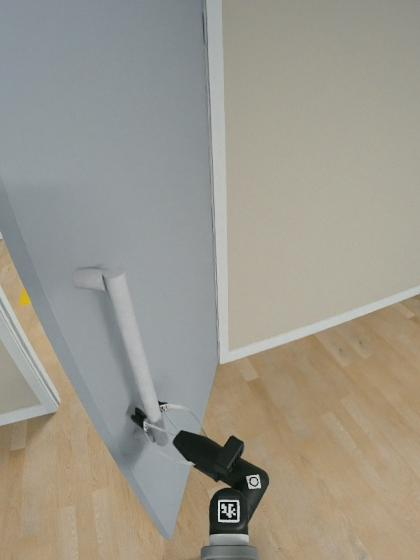

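Call:
move(blocking=false, r1={"base":{"translate_m":-0.031,"strafe_m":-0.197},"joints":{"wrist_yaw_rad":1.15},"pace":"slow","contact_limits":{"translate_m":1.0},"speeds":{"wrist_yaw_rad":0.2}}, cameras=[])

Call:
wait(seconds=4, cameras=["r1_head_camera"])

Scene clock: 253.57 s.
move: r1 moving
r1.base_odometry: x=-2.719 y=-0.409 heading=+0.622
r1.turned_by_wheels: +0.000
r1.turned_by_imu: -0.032
r1.base_tilt: forward=-1.5 right=+1.2
r1.lidar_m: 0.73 0.42 1.41 2.13 2.37 2.58 1.21 1.11 3.02 2.33 2.31 1.66
r1.base_status: translate_m moving; strafe_m moving
r1.joint_positions: lift_m=+0.770 arm_m=+0.070 wrist_yaw_rad=+1.119 wrist_pitch_rad=+0.002 wrist_roll_rad=+0.000 gripper_m=-0.019
r1.joint_status: wrist_yaw_rad moving
r1.measured_speeds: translate_m=-0.008 strafe_m=-0.049 rotate_rad=-0.010 lift_m=+0.000 arm_m=+0.000 wrist_yaw_rad=+0.050 wrist_pitch_rad=+0.000 wrist_roll_rad=+0.000
r1.motor_effort: lift_m=+23(23) arm_m=-8(8) wheel_0=+3(4) wheel_1=-12(16) wheel_2=+15(16)
r1.servo_current: wrist_yaw_rad=247(306) wrist_pitch_rad=39(46) wrist_roll_rad=59(59) gripper_m=72(72)
r1.contact_limits: arm_m 1; translate_m 1
r1.hand_pose: x=+0.4459 y=+0.2212 z=+0.9473 quat_wxyz=(+0.848, -0.001, +0.001, +0.531) (m; r1's base frame)
r1.wrist_depth_mm: - - 235 176 282 304 332 / - - 236 177 281 304 334 / - - 237 177 277 304 334 / - - 236 179 282 304 334 / - - 237 179 282 307 334 / - - 229 180 180 306 338 / - - 182 176 283 144 342
r2: as last shown
r2.turned_by_imu: +0.001
r2.base_tilt: forward=-0.7 right=+0.0
r2.lidar_m: 0.65 2.93 2.67 2.71 2.24 2.04 2.03 2.24 2.03 2.08 2.59 0.67
r2.motor_effort: lift_m=+21(21) arm_m=-4(4) wheel_0=-10(10) wheel_1=-6(7) wheel_2=+3(3)
r2.servo_current: wrist_yaw_rad=46(59) wrist_pitch_rad=46(46) wrist_roll_rad=52(52) gripper_m=65(72)
r2.wrist_depth_mm: - - - 172 231 1661 1138 / - - - 172 232 1708 - / - 433 433 173 234 831 - / - 452 445 174 235 842 - / - 469 462 175 236 842 - / - - 189 175 181 - - / - - 500 - 237 1756 517
pictures: none
No camera images: "cameras" was empty.

Scene clock: 256.87 s.
earlier move: r1 done
r1.base_odometry: x=-2.635 y=-0.575 heading=+0.623
r1.turned_by_wheels: +0.000
r1.turned_by_imu: -0.069
r1.base_tilt: forward=-1.6 right=+1.2
r1.lidar_m: 1.28 0.42 1.51 2.05 2.53 2.68 1.16 1.03 2.99 2.23 2.17 1.85
r1.base_status: done
r1.joint_positions: lift_m=+0.770 arm_m=+0.070 wrist_yaw_rad=+1.142 wrist_pitch_rad=+0.002 wrist_roll_rad=+0.000 gripper_m=-0.019
r1.joint_status: all done
r1.measured_speeds: all 0
r1.motor_effort: lift_m=+23(23) arm_m=-9(9) wheel_0=+4(11) wheel_1=-7(25) wheel_2=+12(24)
r1.servo_current: wrist_yaw_rad=72(306) wrist_pitch_rad=46(52) wrist_roll_rad=52(65) gripper_m=65(78)
r1.contact_limits: arm_m 1; translate_m 1
r1.hand_pose: x=+0.4408 y=+0.2259 z=+0.9473 quat_wxyz=(+0.841, -0.001, +0.001, +0.540) (m; r1's base frame)
r1.wrist_depth_mm: - 217 232 179 310 370 455 / - 217 234 179 317 373 459 / - 217 234 180 310 373 455 / - 218 235 181 310 373 459 / - 222 234 181 320 373 459 / - 229 222 182 185 375 459 / - 238 226 177 314 144 466
r2.base_odometry: x=-0.766 y=+0.102 heading=-2.504
r2.turned_by_wheels: +0.000
r2.turned_by_imu: +0.000
r2.base_tilt: forward=-0.7 right=+0.1
r2.lidar_m: 0.63 2.99 2.67 2.68 2.24 2.02 2.06 2.21 2.04 2.08 2.61 0.69
r2.base_status: not commanded
r2.joint_positions: lift_m=+0.685 arm_m=+0.250 wrist_yaw_rad=-0.003 wrist_pitch_rad=+0.001 wrist_roll_rad=+1.570 gripper_m=-0.009
r2.joint_status: not commanded
r2.measured_speeds: all 0
r2.motor_effort: lift_m=+21(21) arm_m=-4(4) wheel_0=-10(11) wheel_1=-6(7) wheel_2=+4(4)
r2.servo_current: wrist_yaw_rad=39(65) wrist_pitch_rad=33(46) wrist_roll_rad=46(59) gripper_m=59(72)
r2.hand_pose: x=+0.7091 y=-0.0882 z=+0.8627 quat_wxyz=(+0.707, +0.707, -0.001, -0.001) (m; r2's base frame)
r2.wrist_depth_mm: - - - 172 231 1537 1160 / - - - 173 232 1618 - / - 433 433 173 233 842 - / - 452 449 174 234 820 - / - 469 462 175 235 842 - / - - 189 176 181 - - / - - 496 - 236 1708 512
wait: 3.30 of 4 s (r1 has come to rest)
pictures: r1_head_camera
Images, in order (width x height): r1_head_camera 420x560.

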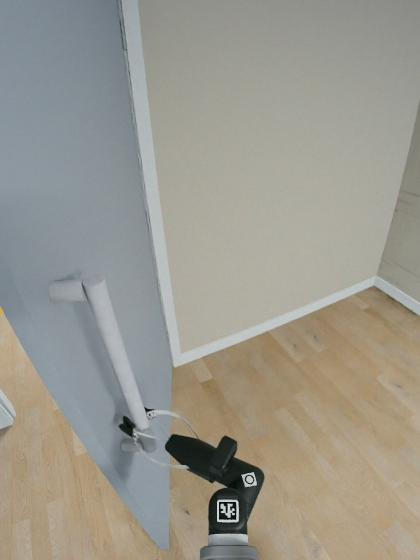

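Call:
move(blocking=false, r1={"base":{"translate_m":0.03,"strafe_m":-0.23},"joints":{"wrist_yaw_rad":1.25},"pace":"slow","contact_limits":{"translate_m":1.0},"speeds":{"wrist_yaw_rad":0.2}}, cameras=[])

Call:
wait(seconds=4, cameras=["r1_head_camera"])

Scene clock: 265.63 s.
move: r1 moving
r1.base_odometry: x=-2.626 y=-0.584 heading=+0.622
r1.turned_by_wheels: -0.001
r1.turned_by_imu: -0.004
r1.base_tilt: forward=-1.5 right=+1.1
r1.lidar_m: 1.37 0.43 1.54 2.04 2.53 2.69 1.12 1.03 3.00 2.22 2.16 1.86
r1.base_status: translate_m moving; strafe_m moving
r1.joint_positions: lift_m=+0.770 arm_m=+0.070 wrist_yaw_rad=+1.206 wrist_pitch_rad=+0.002 wrist_roll_rad=+0.000 gripper_m=-0.019
r1.joint_status: wrist_yaw_rad moving
r1.measured_speeds: translate_m=+0.004 strafe_m=-0.042 rotate_rad=-0.025 lift_m=+0.000 arm_m=+0.000 wrist_yaw_rad=+0.153 wrist_pitch_rad=+0.000 wrist_roll_rad=+0.000
r1.motor_effort: lift_m=+23(23) arm_m=-9(9) wheel_0=+10(10) wheel_1=-18(18) wheel_2=+10(14)
r1.servo_current: wrist_yaw_rad=267(267) wrist_pitch_rad=39(46) wrist_roll_rad=46(59) gripper_m=65(78)
r1.contact_limits: arm_m 1; translate_m 1
r1.hand_pose: x=+0.4259 y=+0.2383 z=+0.9473 quat_wxyz=(+0.824, -0.001, +0.001, +0.567) (m; r1's base frame)
r1.wrist_depth_mm: - - 230 178 304 353 418 / - - 231 179 304 351 415 / - - 231 179 300 351 418 / - - 230 180 298 351 418 / - - 231 180 301 353 418 / - - 220 181 181 355 424 / - - 183 178 309 145 439
r2: as last shown
r2.lidar_m: 0.65 2.95 2.66 2.68 2.23 2.03 2.07 2.25 2.04 2.07 2.60 0.68
r2.motor_effort: lift_m=+21(21) arm_m=-3(4) wheel_0=-10(10) wheel_1=-6(7) wheel_2=+3(4)
r2.servo_current: wrist_yaw_rad=46(59) wrist_pitch_rad=39(46) wrist_roll_rad=46(59) gripper_m=72(72)
r2.wrist_depth_mm: - - - 172 231 1576 1138 / - - - 173 233 1576 - / - 436 433 173 233 831 - / - 452 445 174 234 842 - / - 466 462 175 235 842 - / - - 190 175 180 - - / - - 500 - 236 1756 512
pictures: none
No camera images: "cameras" was empty.

Scene clock: 268.67 s.
earlier move: r1 done
r1.base_odometry: x=-2.476 y=-0.743 heading=+0.624
r1.turned_by_wheels: +0.001
r1.turned_by_imu: +0.061
r1.base_tilt: forward=-1.5 right=+1.2
r1.lidar_m: 1.41 0.39 1.68 2.21 2.75 2.96 1.04 1.23 2.59 1.99 1.95 1.80
r1.base_status: done
r1.joint_positions: lift_m=+0.770 arm_m=+0.070 wrist_yaw_rad=+1.242 wrist_pitch_rad=+0.002 wrist_roll_rad=+0.000 gripper_m=-0.019
r1.joint_status: all done
r1.measured_speeds: all 0
r1.motor_effort: lift_m=+22(23) arm_m=-9(9) wheel_0=+7(16) wheel_1=-12(22) wheel_2=+15(21)
r1.servo_current: wrist_yaw_rad=59(267) wrist_pitch_rad=46(52) wrist_roll_rad=78(78) gripper_m=72(78)
r1.contact_limits: arm_m 1; translate_m 1
r1.hand_pose: x=+0.4172 y=+0.2447 z=+0.9473 quat_wxyz=(+0.813, -0.001, +0.001, +0.582) (m; r1's base frame)
r1.wrist_depth_mm: - 213 229 177 320 382 484 / - 213 229 177 320 384 480 / - 213 229 177 320 384 480 / - 214 229 177 322 384 484 / - 215 230 178 320 382 480 / - 218 217 178 183 397 484 / - 224 221 175 315 351 488
r2.base_odometry: x=-0.766 y=+0.102 heading=-2.504
r2.turned_by_wheels: +0.000
r2.turned_by_imu: +0.000
r2.base_tilt: forward=-0.7 right=+0.1
r2.lidar_m: 0.64 2.94 2.65 2.70 2.22 2.02 2.06 2.27 2.04 2.09 2.62 0.68
r2.base_status: not commanded
r2.joint_positions: lift_m=+0.685 arm_m=+0.250 wrist_yaw_rad=-0.003 wrist_pitch_rad=+0.001 wrist_roll_rad=+1.570 gripper_m=-0.009
r2.joint_status: not commanded
r2.measured_speeds: all 0
r2.motor_effort: lift_m=+21(21) arm_m=-4(4) wheel_0=-10(11) wheel_1=-6(7) wheel_2=+3(4)
r2.servo_current: wrist_yaw_rad=46(59) wrist_pitch_rad=39(52) wrist_roll_rad=39(59) gripper_m=59(72)
r2.hand_pose: x=+0.7091 y=-0.0882 z=+0.8627 quat_wxyz=(+0.707, +0.707, -0.001, -0.001) (m; r2's base frame)
r2.wrist_depth_mm: - - - 171 231 1499 1138 / - - - 172 232 1576 - / - 436 436 172 233 831 - / - 449 449 174 234 842 - / - 466 462 175 236 842 - / - - 189 175 181 - - / - - 496 - 237 1661 517
wait: 3.03 of 4 s (r1 has come to rest)
pictures: r1_head_camera
Images, in order (width x height): r1_head_camera 420x560.

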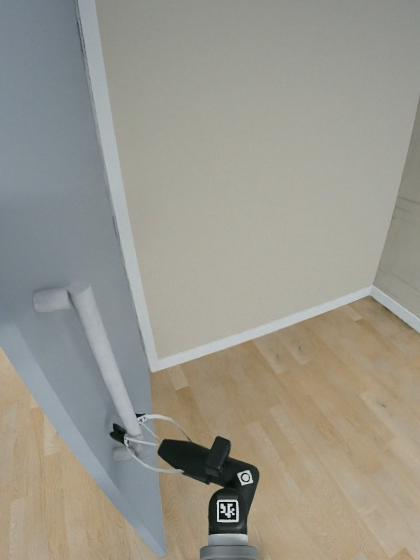

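Call:
move(blocking=false, r1={"base":{"translate_m":0.073,"strafe_m":-0.29},"joints":{"wrist_yaw_rad":1.38},"pace":"slow","contact_limits":{"translate_m":1.0},"speeds":{"wrist_yaw_rad":0.2}}, cameras=[])

Call:
wait(seconds=5, cameras=["r1_head_camera","r2_head_camera"])

Scene clock: 277.50 s.
move: r1 moving
r1.base_odometry: x=-2.466 y=-0.752 heading=+0.624
r1.turned_by_wheels: +0.000
r1.turned_by_imu: +0.014
r1.base_tilt: forward=-1.5 right=+1.2
r1.lidar_m: 1.40 0.41 1.65 2.27 2.77 2.97 1.04 1.26 2.53 1.97 1.93 1.77
r1.base_status: translate_m moving; strafe_m moving
r1.joint_positions: lift_m=+0.770 arm_m=+0.070 wrist_yaw_rad=+1.302 wrist_pitch_rad=+0.002 wrist_roll_rad=+0.000 gripper_m=-0.019
r1.joint_status: wrist_yaw_rad moving
r1.measured_speeds: translate_m=+0.013 strafe_m=-0.049 rotate_rad=-0.002 lift_m=+0.000 arm_m=+0.000 wrist_yaw_rad=+0.173 wrist_pitch_rad=+0.000 wrist_roll_rad=+0.000
r1.motor_effort: lift_m=+22(23) arm_m=-9(9) wheel_0=+11(12) wheel_1=-16(16) wheel_2=+13(14)
r1.servo_current: wrist_yaw_rad=338(338) wrist_pitch_rad=33(46) wrist_roll_rad=39(59) gripper_m=78(78)
r1.contact_limits: arm_m 1; translate_m 1
r1.hand_pose: x=+0.4022 y=+0.2549 z=+0.9473 quat_wxyz=(+0.795, -0.001, +0.001, +0.606) (m; r1's base frame)
r1.wrist_depth_mm: - - 227 179 306 355 427 / - - 226 180 303 353 427 / - - 229 181 306 355 424 / - - 227 182 307 355 430 / - - 229 182 306 355 430 / - - 216 183 178 359 436 / - - 182 177 307 332 449
r2: as last shown
r2.lidar_m: 0.63 2.94 2.67 2.68 2.21 2.04 2.06 2.23 2.04 2.07 2.61 0.66
r2.motor_effort: lift_m=+21(21) arm_m=-4(4) wheel_0=-10(10) wheel_1=-6(7) wheel_2=+4(4)
r2.servo_current: wrist_yaw_rad=39(65) wrist_pitch_rad=33(46) wrist_roll_rad=46(59) gripper_m=65(72)
r2.wrist_depth_mm: - - - 172 231 1499 1160 / - - - 173 232 1537 - / - 436 433 173 234 842 - / - 452 445 174 233 831 - / - 469 466 175 236 831 - / - - 190 175 180 - - / - - 500 - 237 1661 517
pictures: none
No camera images: "cameras" was empty.

Scene clock: 281.23 s.
earlier move: r1 off_target
r1.base_odometry: x=-2.248 y=-0.935 heading=+0.624
r1.turned_by_wheels: +0.000
r1.turned_by_imu: +0.113
r1.base_tilt: forward=-1.6 right=+1.2
r1.lidar_m: 1.35 0.39 1.83 2.65 3.04 1.26 1.17 3.60 1.99 1.64 1.65 1.63
r1.base_status: done
r1.joint_positions: lift_m=+0.770 arm_m=+0.071 wrist_yaw_rad=+1.363 wrist_pitch_rad=+0.002 wrist_roll_rad=+0.000 gripper_m=-0.019
r1.joint_status: wrist_yaw_rad off_target (ended at +1.354, target +1.380)
r1.measured_speeds: all 0
r1.motor_effort: lift_m=+22(23) arm_m=-10(10) wheel_0=+9(15) wheel_1=-12(18) wheel_2=+13(17)
r1.servo_current: wrist_yaw_rad=91(351) wrist_pitch_rad=46(52) wrist_roll_rad=59(65) gripper_m=65(85)
r1.contact_limits: arm_m 1; translate_m 1
r1.hand_pose: x=+0.3864 y=+0.2641 z=+0.9473 quat_wxyz=(+0.777, -0.001, +0.001, +0.630) (m; r1's base frame)
r1.wrist_depth_mm: - 216 229 176 317 377 469 / - 217 228 176 309 377 473 / - 219 228 176 310 379 473 / - 221 229 177 310 379 473 / - 225 229 178 317 382 473 / - 229 216 179 183 392 477 / - - 182 176 319 152 484
r2.base_odometry: x=-0.766 y=+0.102 heading=-2.504
r2.turned_by_wheels: +0.000
r2.turned_by_imu: +0.001
r2.base_tilt: forward=-0.6 right=+0.1
r2.lidar_m: 0.64 2.95 2.65 2.69 2.22 2.02 2.06 2.27 2.04 2.08 2.58 0.67
r2.base_status: not commanded
r2.joint_positions: lift_m=+0.685 arm_m=+0.250 wrist_yaw_rad=-0.003 wrist_pitch_rad=+0.001 wrist_roll_rad=+1.570 gripper_m=-0.009
r2.joint_status: not commanded
r2.measured_speeds: all 0
r2.motor_effort: lift_m=+21(21) arm_m=-3(4) wheel_0=-10(11) wheel_1=-6(7) wheel_2=+3(4)
r2.servo_current: wrist_yaw_rad=46(65) wrist_pitch_rad=39(52) wrist_roll_rad=52(59) gripper_m=65(78)
r2.hand_pose: x=+0.7091 y=-0.0882 z=+0.8627 quat_wxyz=(+0.707, +0.707, -0.001, -0.001) (m; r2's base frame)
r2.wrist_depth_mm: - - - 172 231 1661 1138 / - - - 172 231 1537 - / - 436 436 173 233 842 - / - 449 445 174 234 831 - / - 469 462 175 236 831 - / - - 190 175 181 - - / - - 500 - 236 1808 517
wait: 3.73 of 5 s (r1 has come to rest)
pictures: r1_head_camera, r2_head_camera
Images, in order (width x height): r1_head_camera 420x560, r2_head_camera 420x560.

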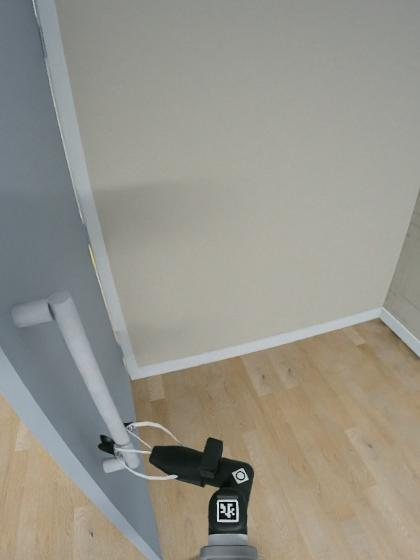

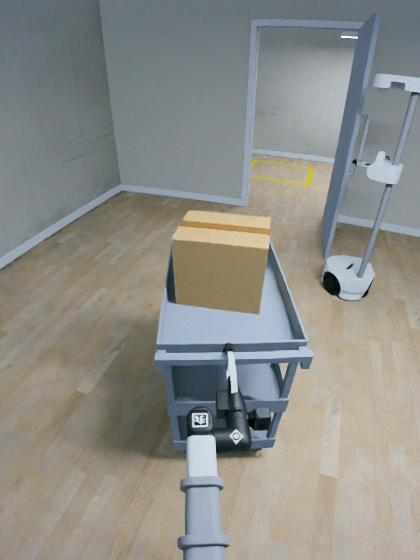

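Call:
move(blocking=false, r2={"base":{"translate_m":0.5,"strafe_m":0.03},"pace":"slow"}, cameras=[])

Call:
wait(seconds=7, cameras=["r2_head_camera"])

Scene clock: 294.10 s.
move: r2 moving
r1: as last shown
r1.turned_by_imu: +0.000
r1.base_tilt: forward=-1.5 right=+1.2
r1.lidar_m: 1.37 0.37 1.82 2.64 3.07 1.23 1.15 3.59 1.96 1.63 1.64 1.64
r1.motor_effort: lift_m=+22(23) arm_m=-10(10) wheel_0=+9(10) wheel_1=-12(13) wheel_2=+13(13)
r1.servo_current: wrist_yaw_rad=104(111) wrist_pitch_rad=39(46) wrist_roll_rad=39(59) gripper_m=65(78)
r1.contact_limits: arm_m 1; translate_m 1
r1.wrist_depth_mm: - 217 229 175 309 377 473 / - 217 229 177 310 379 473 / - 219 229 177 307 377 469 / - 221 228 178 309 377 473 / - 225 229 178 317 379 477 / - 229 216 178 182 394 477 / - - 182 177 319 151 477
r2.base_odometry: x=-0.775 y=+0.095 heading=-2.505
r2.turned_by_wheels: +0.000
r2.turned_by_imu: +0.000
r2.base_tilt: forward=-0.6 right=+0.1
r2.lidar_m: 0.64 2.93 2.66 2.68 2.23 2.01 2.08 2.29 2.06 2.09 2.61 0.67
r2.base_status: translate_m moving; strafe_m moving
r2.joint_positions: lift_m=+0.685 arm_m=+0.250 wrist_yaw_rad=-0.003 wrist_pitch_rad=+0.001 wrist_roll_rad=+1.570 gripper_m=-0.009
r2.joint_status: not commanded
r2.measured_speeds: translate_m=+0.050 strafe_m=+0.003 rotate_rad=-0.002 lift_m=+0.000 arm_m=+0.000 wrist_yaw_rad=+0.000 wrist_pitch_rad=+0.000 wrist_roll_rad=+0.000
r2.motor_effort: lift_m=+21(21) arm_m=-3(4) wheel_0=+4(8) wheel_1=+6(7) wheel_2=-13(16)
r2.servo_current: wrist_yaw_rad=52(52) wrist_pitch_rad=39(46) wrist_roll_rad=39(59) gripper_m=65(72)
r2.hand_pose: x=+0.7090 y=-0.0884 z=+0.8627 quat_wxyz=(+0.707, +0.707, -0.001, -0.002) (m; r2's base frame)
r2.wrist_depth_mm: - - - 170 229 1661 1182 / - - - 171 230 759 - / - 433 430 171 231 831 - / - 449 442 171 232 820 - / - 469 459 173 232 842 - / - - 189 173 181 - - / - - 496 - 235 - 517
pictures: none
No camera images: "cameras" was empty.

Scene clock: 299.90 s.
earlier move: r2 done
r1.base_odometry: x=-2.248 y=-0.935 heading=+0.624
r1.turned_by_wheels: +0.000
r1.turned_by_imu: +0.000
r1.base_tilt: forward=-1.5 right=+1.2
r1.lidar_m: 1.36 0.39 1.82 2.59 3.08 0.87 1.15 3.60 1.98 1.65 1.64 1.62
r1.base_status: not commanded
r1.joint_positions: lift_m=+0.770 arm_m=+0.071 wrist_yaw_rad=+1.363 wrist_pitch_rad=+0.002 wrist_roll_rad=+0.000 gripper_m=-0.019
r1.joint_status: not commanded
r1.measured_speeds: all 0
r1.motor_effort: lift_m=+22(23) arm_m=-10(10) wheel_0=+9(10) wheel_1=-12(13) wheel_2=+13(13)
r1.servo_current: wrist_yaw_rad=104(117) wrist_pitch_rad=39(52) wrist_roll_rad=52(65) gripper_m=72(78)
r1.contact_limits: arm_m 1; translate_m 1
r1.hand_pose: x=+0.3864 y=+0.2641 z=+0.9473 quat_wxyz=(+0.777, -0.001, +0.001, +0.630) (m; r1's base frame)
r1.wrist_depth_mm: - 217 228 176 309 379 469 / - 217 228 177 310 379 469 / - 218 228 178 309 379 469 / - 220 229 178 310 379 469 / - 225 229 178 319 379 477 / - 229 216 179 182 397 473 / - - 182 176 320 151 477
r2.base_odometry: x=-1.150 y=-0.219 heading=-2.504
r2.turned_by_wheels: +0.001
r2.turned_by_imu: +0.001
r2.base_tilt: forward=-0.7 right=+0.0
r2.lidar_m: 0.65 2.73 2.46 2.48 2.71 2.47 2.51 2.48 2.26 2.29 1.96 0.65
r2.base_status: done
r2.joint_positions: lift_m=+0.685 arm_m=+0.250 wrist_yaw_rad=+0.002 wrist_pitch_rad=+0.001 wrist_roll_rad=+1.570 gripper_m=-0.009
r2.joint_status: not commanded
r2.measured_speeds: all 0
r2.motor_effort: lift_m=+21(21) arm_m=+4(4) wheel_0=+6(15) wheel_1=+6(11) wheel_2=-7(16)
r2.servo_current: wrist_yaw_rad=39(65) wrist_pitch_rad=39(46) wrist_roll_rad=52(65) gripper_m=65(72)
r2.hand_pose: x=+0.7094 y=-0.0869 z=+0.8627 quat_wxyz=(+0.707, +0.707, +0.001, +0.000) (m; r2's base frame)
r2.wrist_depth_mm: - - - 141 195 - - / - 402 402 146 203 759 - / - 421 415 151 211 - - / - 462 452 158 220 820 - / - - 488 165 229 - - / - - 189 170 180 1708 525 / - - - - - 1808 477
wait: 5.80 of 7 s (r2 has come to rest)
pictures: r2_head_camera
Images, in order (width x height): r2_head_camera 420x560.

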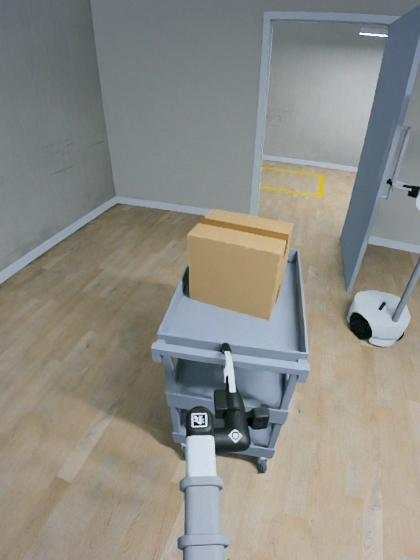

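Call:
move(blocking=false, r2={"base":{"rotate_rad":-0.17},"pace":"slow"}, cameras=[])

Call:
wait(seconds=2, cameras=[])

Call:
move(blocking=false, r2={"base":{"translate_m":0.4,"strafe_m":0.06},"pace":"slow"}, cameras=[])

Call:
wait(seconds=7, cameras=["r2_head_camera"])

Scene clock: 315.67 s.
move: r2 moving
r1: as last shown
r1.lidar_m: 1.36 0.39 1.84 2.62 3.06 0.86 1.11 3.59 1.99 1.63 1.64 1.60
r1.motor_effort: lift_m=+22(23) arm_m=-10(10) wheel_0=+9(10) wheel_1=-13(13) wheel_2=+13(13)
r1.servo_current: wrist_yaw_rad=104(104) wrist_pitch_rad=39(46) wrist_roll_rad=52(59) gripper_m=72(78)
r1.contact_limits: arm_m 1; translate_m 1
r1.wrist_depth_mm: - 217 227 176 309 375 469 / - 216 228 176 309 377 469 / - 218 229 177 309 377 469 / - 221 229 178 310 377 469 / - 225 229 178 319 379 477 / - 229 216 179 182 394 477 / - - 182 176 319 152 480
r2.base_odometry: x=-1.150 y=-0.219 heading=-2.620
r2.turned_by_wheels: -0.116
r2.turned_by_imu: -0.112
r2.base_tilt: forward=-0.6 right=+0.0
r2.lidar_m: 0.64 2.86 2.48 2.46 2.87 2.49 2.48 2.62 2.27 2.28 2.66 0.66
r2.base_status: rotate_rad moving
r2.joint_positions: lift_m=+0.685 arm_m=+0.250 wrist_yaw_rad=+0.008 wrist_pitch_rad=+0.001 wrist_roll_rad=+1.570 gripper_m=-0.009
r2.joint_status: not commanded
r2.measured_speeds: translate_m=+0.002 strafe_m=+0.002 rotate_rad=-0.331 lift_m=+0.000 arm_m=+0.000 wrist_yaw_rad=+0.035 wrist_pitch_rad=+0.000 wrist_roll_rad=+0.000
r2.motor_effort: lift_m=+21(21) arm_m=+5(5) wheel_0=+13(18) wheel_1=+8(11) wheel_2=+13(13)
r2.servo_current: wrist_yaw_rad=52(52) wrist_pitch_rad=46(46) wrist_roll_rad=46(59) gripper_m=65(65)
r2.hand_pose: x=+0.7099 y=-0.0852 z=+0.8627 quat_wxyz=(+0.707, +0.707, +0.003, +0.002) (m; r2's base frame)
r2.wrist_depth_mm: - - - 158 213 1661 1160 / - - - 160 218 778 - / - - 430 164 224 820 - / - 442 439 166 228 831 - / - 473 462 170 232 842 - / - - 190 175 180 - - / - - 517 - 241 - -
pictures: none
No camera images: "cameras" was empty.

Scene clock: 316.33 s.
earlier move: r2 done
r1.base_odometry: x=-2.248 y=-0.935 heading=+0.624
r1.turned_by_wheels: +0.000
r1.turned_by_imu: +0.000
r1.base_tilt: forward=-1.5 right=+1.2
r1.lidar_m: 1.38 0.37 1.81 2.64 3.06 0.86 1.05 3.55 1.99 1.65 1.64 1.63
r1.base_status: not commanded
r1.joint_positions: lift_m=+0.770 arm_m=+0.071 wrist_yaw_rad=+1.363 wrist_pitch_rad=+0.002 wrist_roll_rad=+0.000 gripper_m=-0.019
r1.joint_status: not commanded
r1.measured_speeds: all 0
r1.motor_effort: lift_m=+22(23) arm_m=-9(10) wheel_0=+9(10) wheel_1=-12(13) wheel_2=+13(13)
r1.servo_current: wrist_yaw_rad=85(111) wrist_pitch_rad=39(46) wrist_roll_rad=59(65) gripper_m=72(78)
r1.contact_limits: arm_m 1; translate_m 1
r1.hand_pose: x=+0.3864 y=+0.2641 z=+0.9473 quat_wxyz=(+0.777, -0.001, +0.001, +0.630) (m; r1's base frame)
r1.wrist_depth_mm: - 217 227 176 309 377 477 / - 217 229 177 310 379 466 / - 218 228 177 310 379 469 / - 220 229 177 310 377 477 / - 225 229 178 317 379 469 / - 229 217 179 182 397 473 / - - 182 175 320 152 484
r2.base_odometry: x=-1.150 y=-0.219 heading=-2.673
r2.turned_by_wheels: -0.053
r2.turned_by_imu: -0.052
r2.base_tilt: forward=-0.7 right=+0.1
r2.lidar_m: 0.64 2.96 2.47 2.45 2.84 2.47 2.47 2.70 2.27 2.24 2.56 0.71
r2.base_status: done
r2.joint_positions: lift_m=+0.685 arm_m=+0.250 wrist_yaw_rad=+0.003 wrist_pitch_rad=+0.001 wrist_roll_rad=+1.570 gripper_m=-0.009
r2.joint_status: not commanded
r2.measured_speeds: all 0
r2.motor_effort: lift_m=+21(21) arm_m=+5(5) wheel_0=+1(18) wheel_1=+3(11) wheel_2=+5(16)
r2.servo_current: wrist_yaw_rad=33(72) wrist_pitch_rad=39(46) wrist_roll_rad=46(65) gripper_m=72(72)
r2.hand_pose: x=+0.7094 y=-0.0866 z=+0.8627 quat_wxyz=(+0.707, +0.707, +0.001, +0.001) (m; r2's base frame)
r2.wrist_depth_mm: - - - 179 240 267 266 / - - - 178 239 1661 1160 / - - - 177 237 820 - / - 439 439 177 236 842 - / - 455 449 176 236 831 - / - 469 189 176 181 - - / - - 477 - 234 - -
wait: 0.67 of 2 s (r2 has come to rest)
pictures: none
No camera images: "cameras" was empty.

Scene clock: 316.83 s.
move: r2 moving
r1: as last shown
r1.lidar_m: 1.37 0.39 1.84 2.65 3.07 0.86 1.04 3.59 1.96 1.63 1.65 1.64
r1.motor_effort: lift_m=+22(23) arm_m=-9(10) wheel_0=+9(9) wheel_1=-13(13) wheel_2=+13(13)
r1.servo_current: wrist_yaw_rad=91(130) wrist_pitch_rad=39(46) wrist_roll_rad=59(59) gripper_m=72(78)
r1.contact_limits: arm_m 1; translate_m 1
r1.wrist_depth_mm: - 216 228 176 310 377 473 / - 217 228 176 309 379 473 / - 217 229 177 310 379 469 / - 221 229 178 309 377 469 / - 224 229 177 317 379 477 / - 229 217 179 182 389 473 / - - 182 175 319 152 480
r2.base_odometry: x=-1.160 y=-0.226 heading=-2.673
r2.turned_by_wheels: +0.000
r2.turned_by_imu: +0.000
r2.base_tilt: forward=-0.7 right=+0.1
r2.lidar_m: 0.63 2.99 2.46 2.46 2.80 2.50 2.48 2.69 2.29 2.26 2.59 0.67
r2.base_status: translate_m moving; strafe_m moving
r2.joint_positions: lift_m=+0.685 arm_m=+0.250 wrist_yaw_rad=-0.004 wrist_pitch_rad=+0.001 wrist_roll_rad=+1.570 gripper_m=-0.009
r2.joint_status: not commanded
r2.measured_speeds: translate_m=+0.049 strafe_m=+0.006 rotate_rad=-0.005 lift_m=+0.000 arm_m=+0.000 wrist_yaw_rad=-0.031 wrist_pitch_rad=+0.000 wrist_roll_rad=+0.000
r2.motor_effort: lift_m=+21(21) arm_m=+5(5) wheel_0=+7(11) wheel_1=+7(9) wheel_2=-16(16)
r2.servo_current: wrist_yaw_rad=52(59) wrist_pitch_rad=52(52) wrist_roll_rad=46(59) gripper_m=72(72)
r2.hand_pose: x=+0.7089 y=-0.0885 z=+0.8627 quat_wxyz=(+0.707, +0.707, -0.001, -0.002) (m; r2's base frame)
r2.wrist_depth_mm: - - - 182 243 264 262 / - - - 180 241 1708 1138 / - - - 178 239 820 - / - 439 436 177 236 831 - / - 449 445 175 234 831 - / - 455 189 173 181 - - / - - 466 - 229 - -
pictures: none
No camera images: "cameras" was empty.

Scene clock: 321.67 s.
earlier move: r2 done
r1.base_odometry: x=-2.248 y=-0.935 heading=+0.624
r1.turned_by_wheels: +0.000
r1.turned_by_imu: +0.000
r1.base_tilt: forward=-1.5 right=+1.2
r1.lidar_m: 1.37 0.39 1.83 2.64 0.60 0.65 1.45 3.56 2.00 1.64 1.64 1.64
r1.base_status: not commanded
r1.joint_positions: lift_m=+0.770 arm_m=+0.071 wrist_yaw_rad=+1.363 wrist_pitch_rad=+0.002 wrist_roll_rad=+0.000 gripper_m=-0.019
r1.joint_status: not commanded
r1.measured_speeds: all 0
r1.motor_effort: lift_m=+23(23) arm_m=-10(10) wheel_0=+9(10) wheel_1=-12(13) wheel_2=+13(13)
r1.servo_current: wrist_yaw_rad=98(130) wrist_pitch_rad=39(52) wrist_roll_rad=52(65) gripper_m=72(78)
r1.contact_limits: arm_m 1; translate_m 1
r1.hand_pose: x=+0.3864 y=+0.2641 z=+0.9473 quat_wxyz=(+0.777, -0.001, +0.001, +0.630) (m; r1's base frame)
r1.wrist_depth_mm: - 217 227 175 310 377 466 / - 216 228 177 309 379 477 / - 218 229 177 309 379 469 / - 221 229 177 310 379 473 / - 225 228 178 320 379 473 / - 228 216 179 182 394 473 / - - 182 176 320 151 477
r2.base_odometry: x=-1.480 y=-0.453 heading=-2.673
r2.turned_by_wheels: +0.000
r2.turned_by_imu: -0.003
r2.base_tilt: forward=-0.7 right=+0.0
r2.lidar_m: 0.64 2.80 2.35 2.33 2.58 2.86 2.85 2.90 2.41 2.41 2.73 0.64
r2.base_status: done
r2.joint_positions: lift_m=+0.685 arm_m=+0.250 wrist_yaw_rad=-0.007 wrist_pitch_rad=+0.001 wrist_roll_rad=+1.570 gripper_m=-0.009
r2.joint_status: not commanded
r2.measured_speeds: all 0
r2.motor_effort: lift_m=+21(21) arm_m=+5(6) wheel_0=+0(11) wheel_1=+2(9) wheel_2=-9(19)
r2.servo_current: wrist_yaw_rad=52(72) wrist_pitch_rad=39(52) wrist_roll_rad=52(59) gripper_m=72(78)
r2.hand_pose: x=+0.7085 y=-0.0896 z=+0.8627 quat_wxyz=(+0.707, +0.707, -0.002, -0.003) (m; r2's base frame)
r2.wrist_depth_mm: - - - 142 197 1537 - / - - 569 148 205 750 - / - 410 413 152 213 - - / - 445 445 158 220 820 - / - - 477 165 229 - - / - - 190 171 180 - - / - - - - - 1708 492
wait: 4.83 of 7 s (r2 has come to rest)
pictures: r2_head_camera
Images, in order (width x height): r2_head_camera 420x560.

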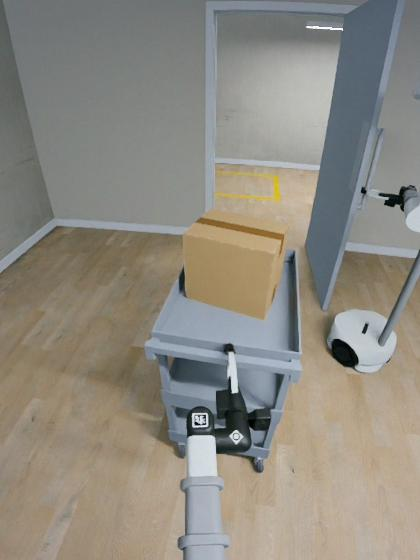

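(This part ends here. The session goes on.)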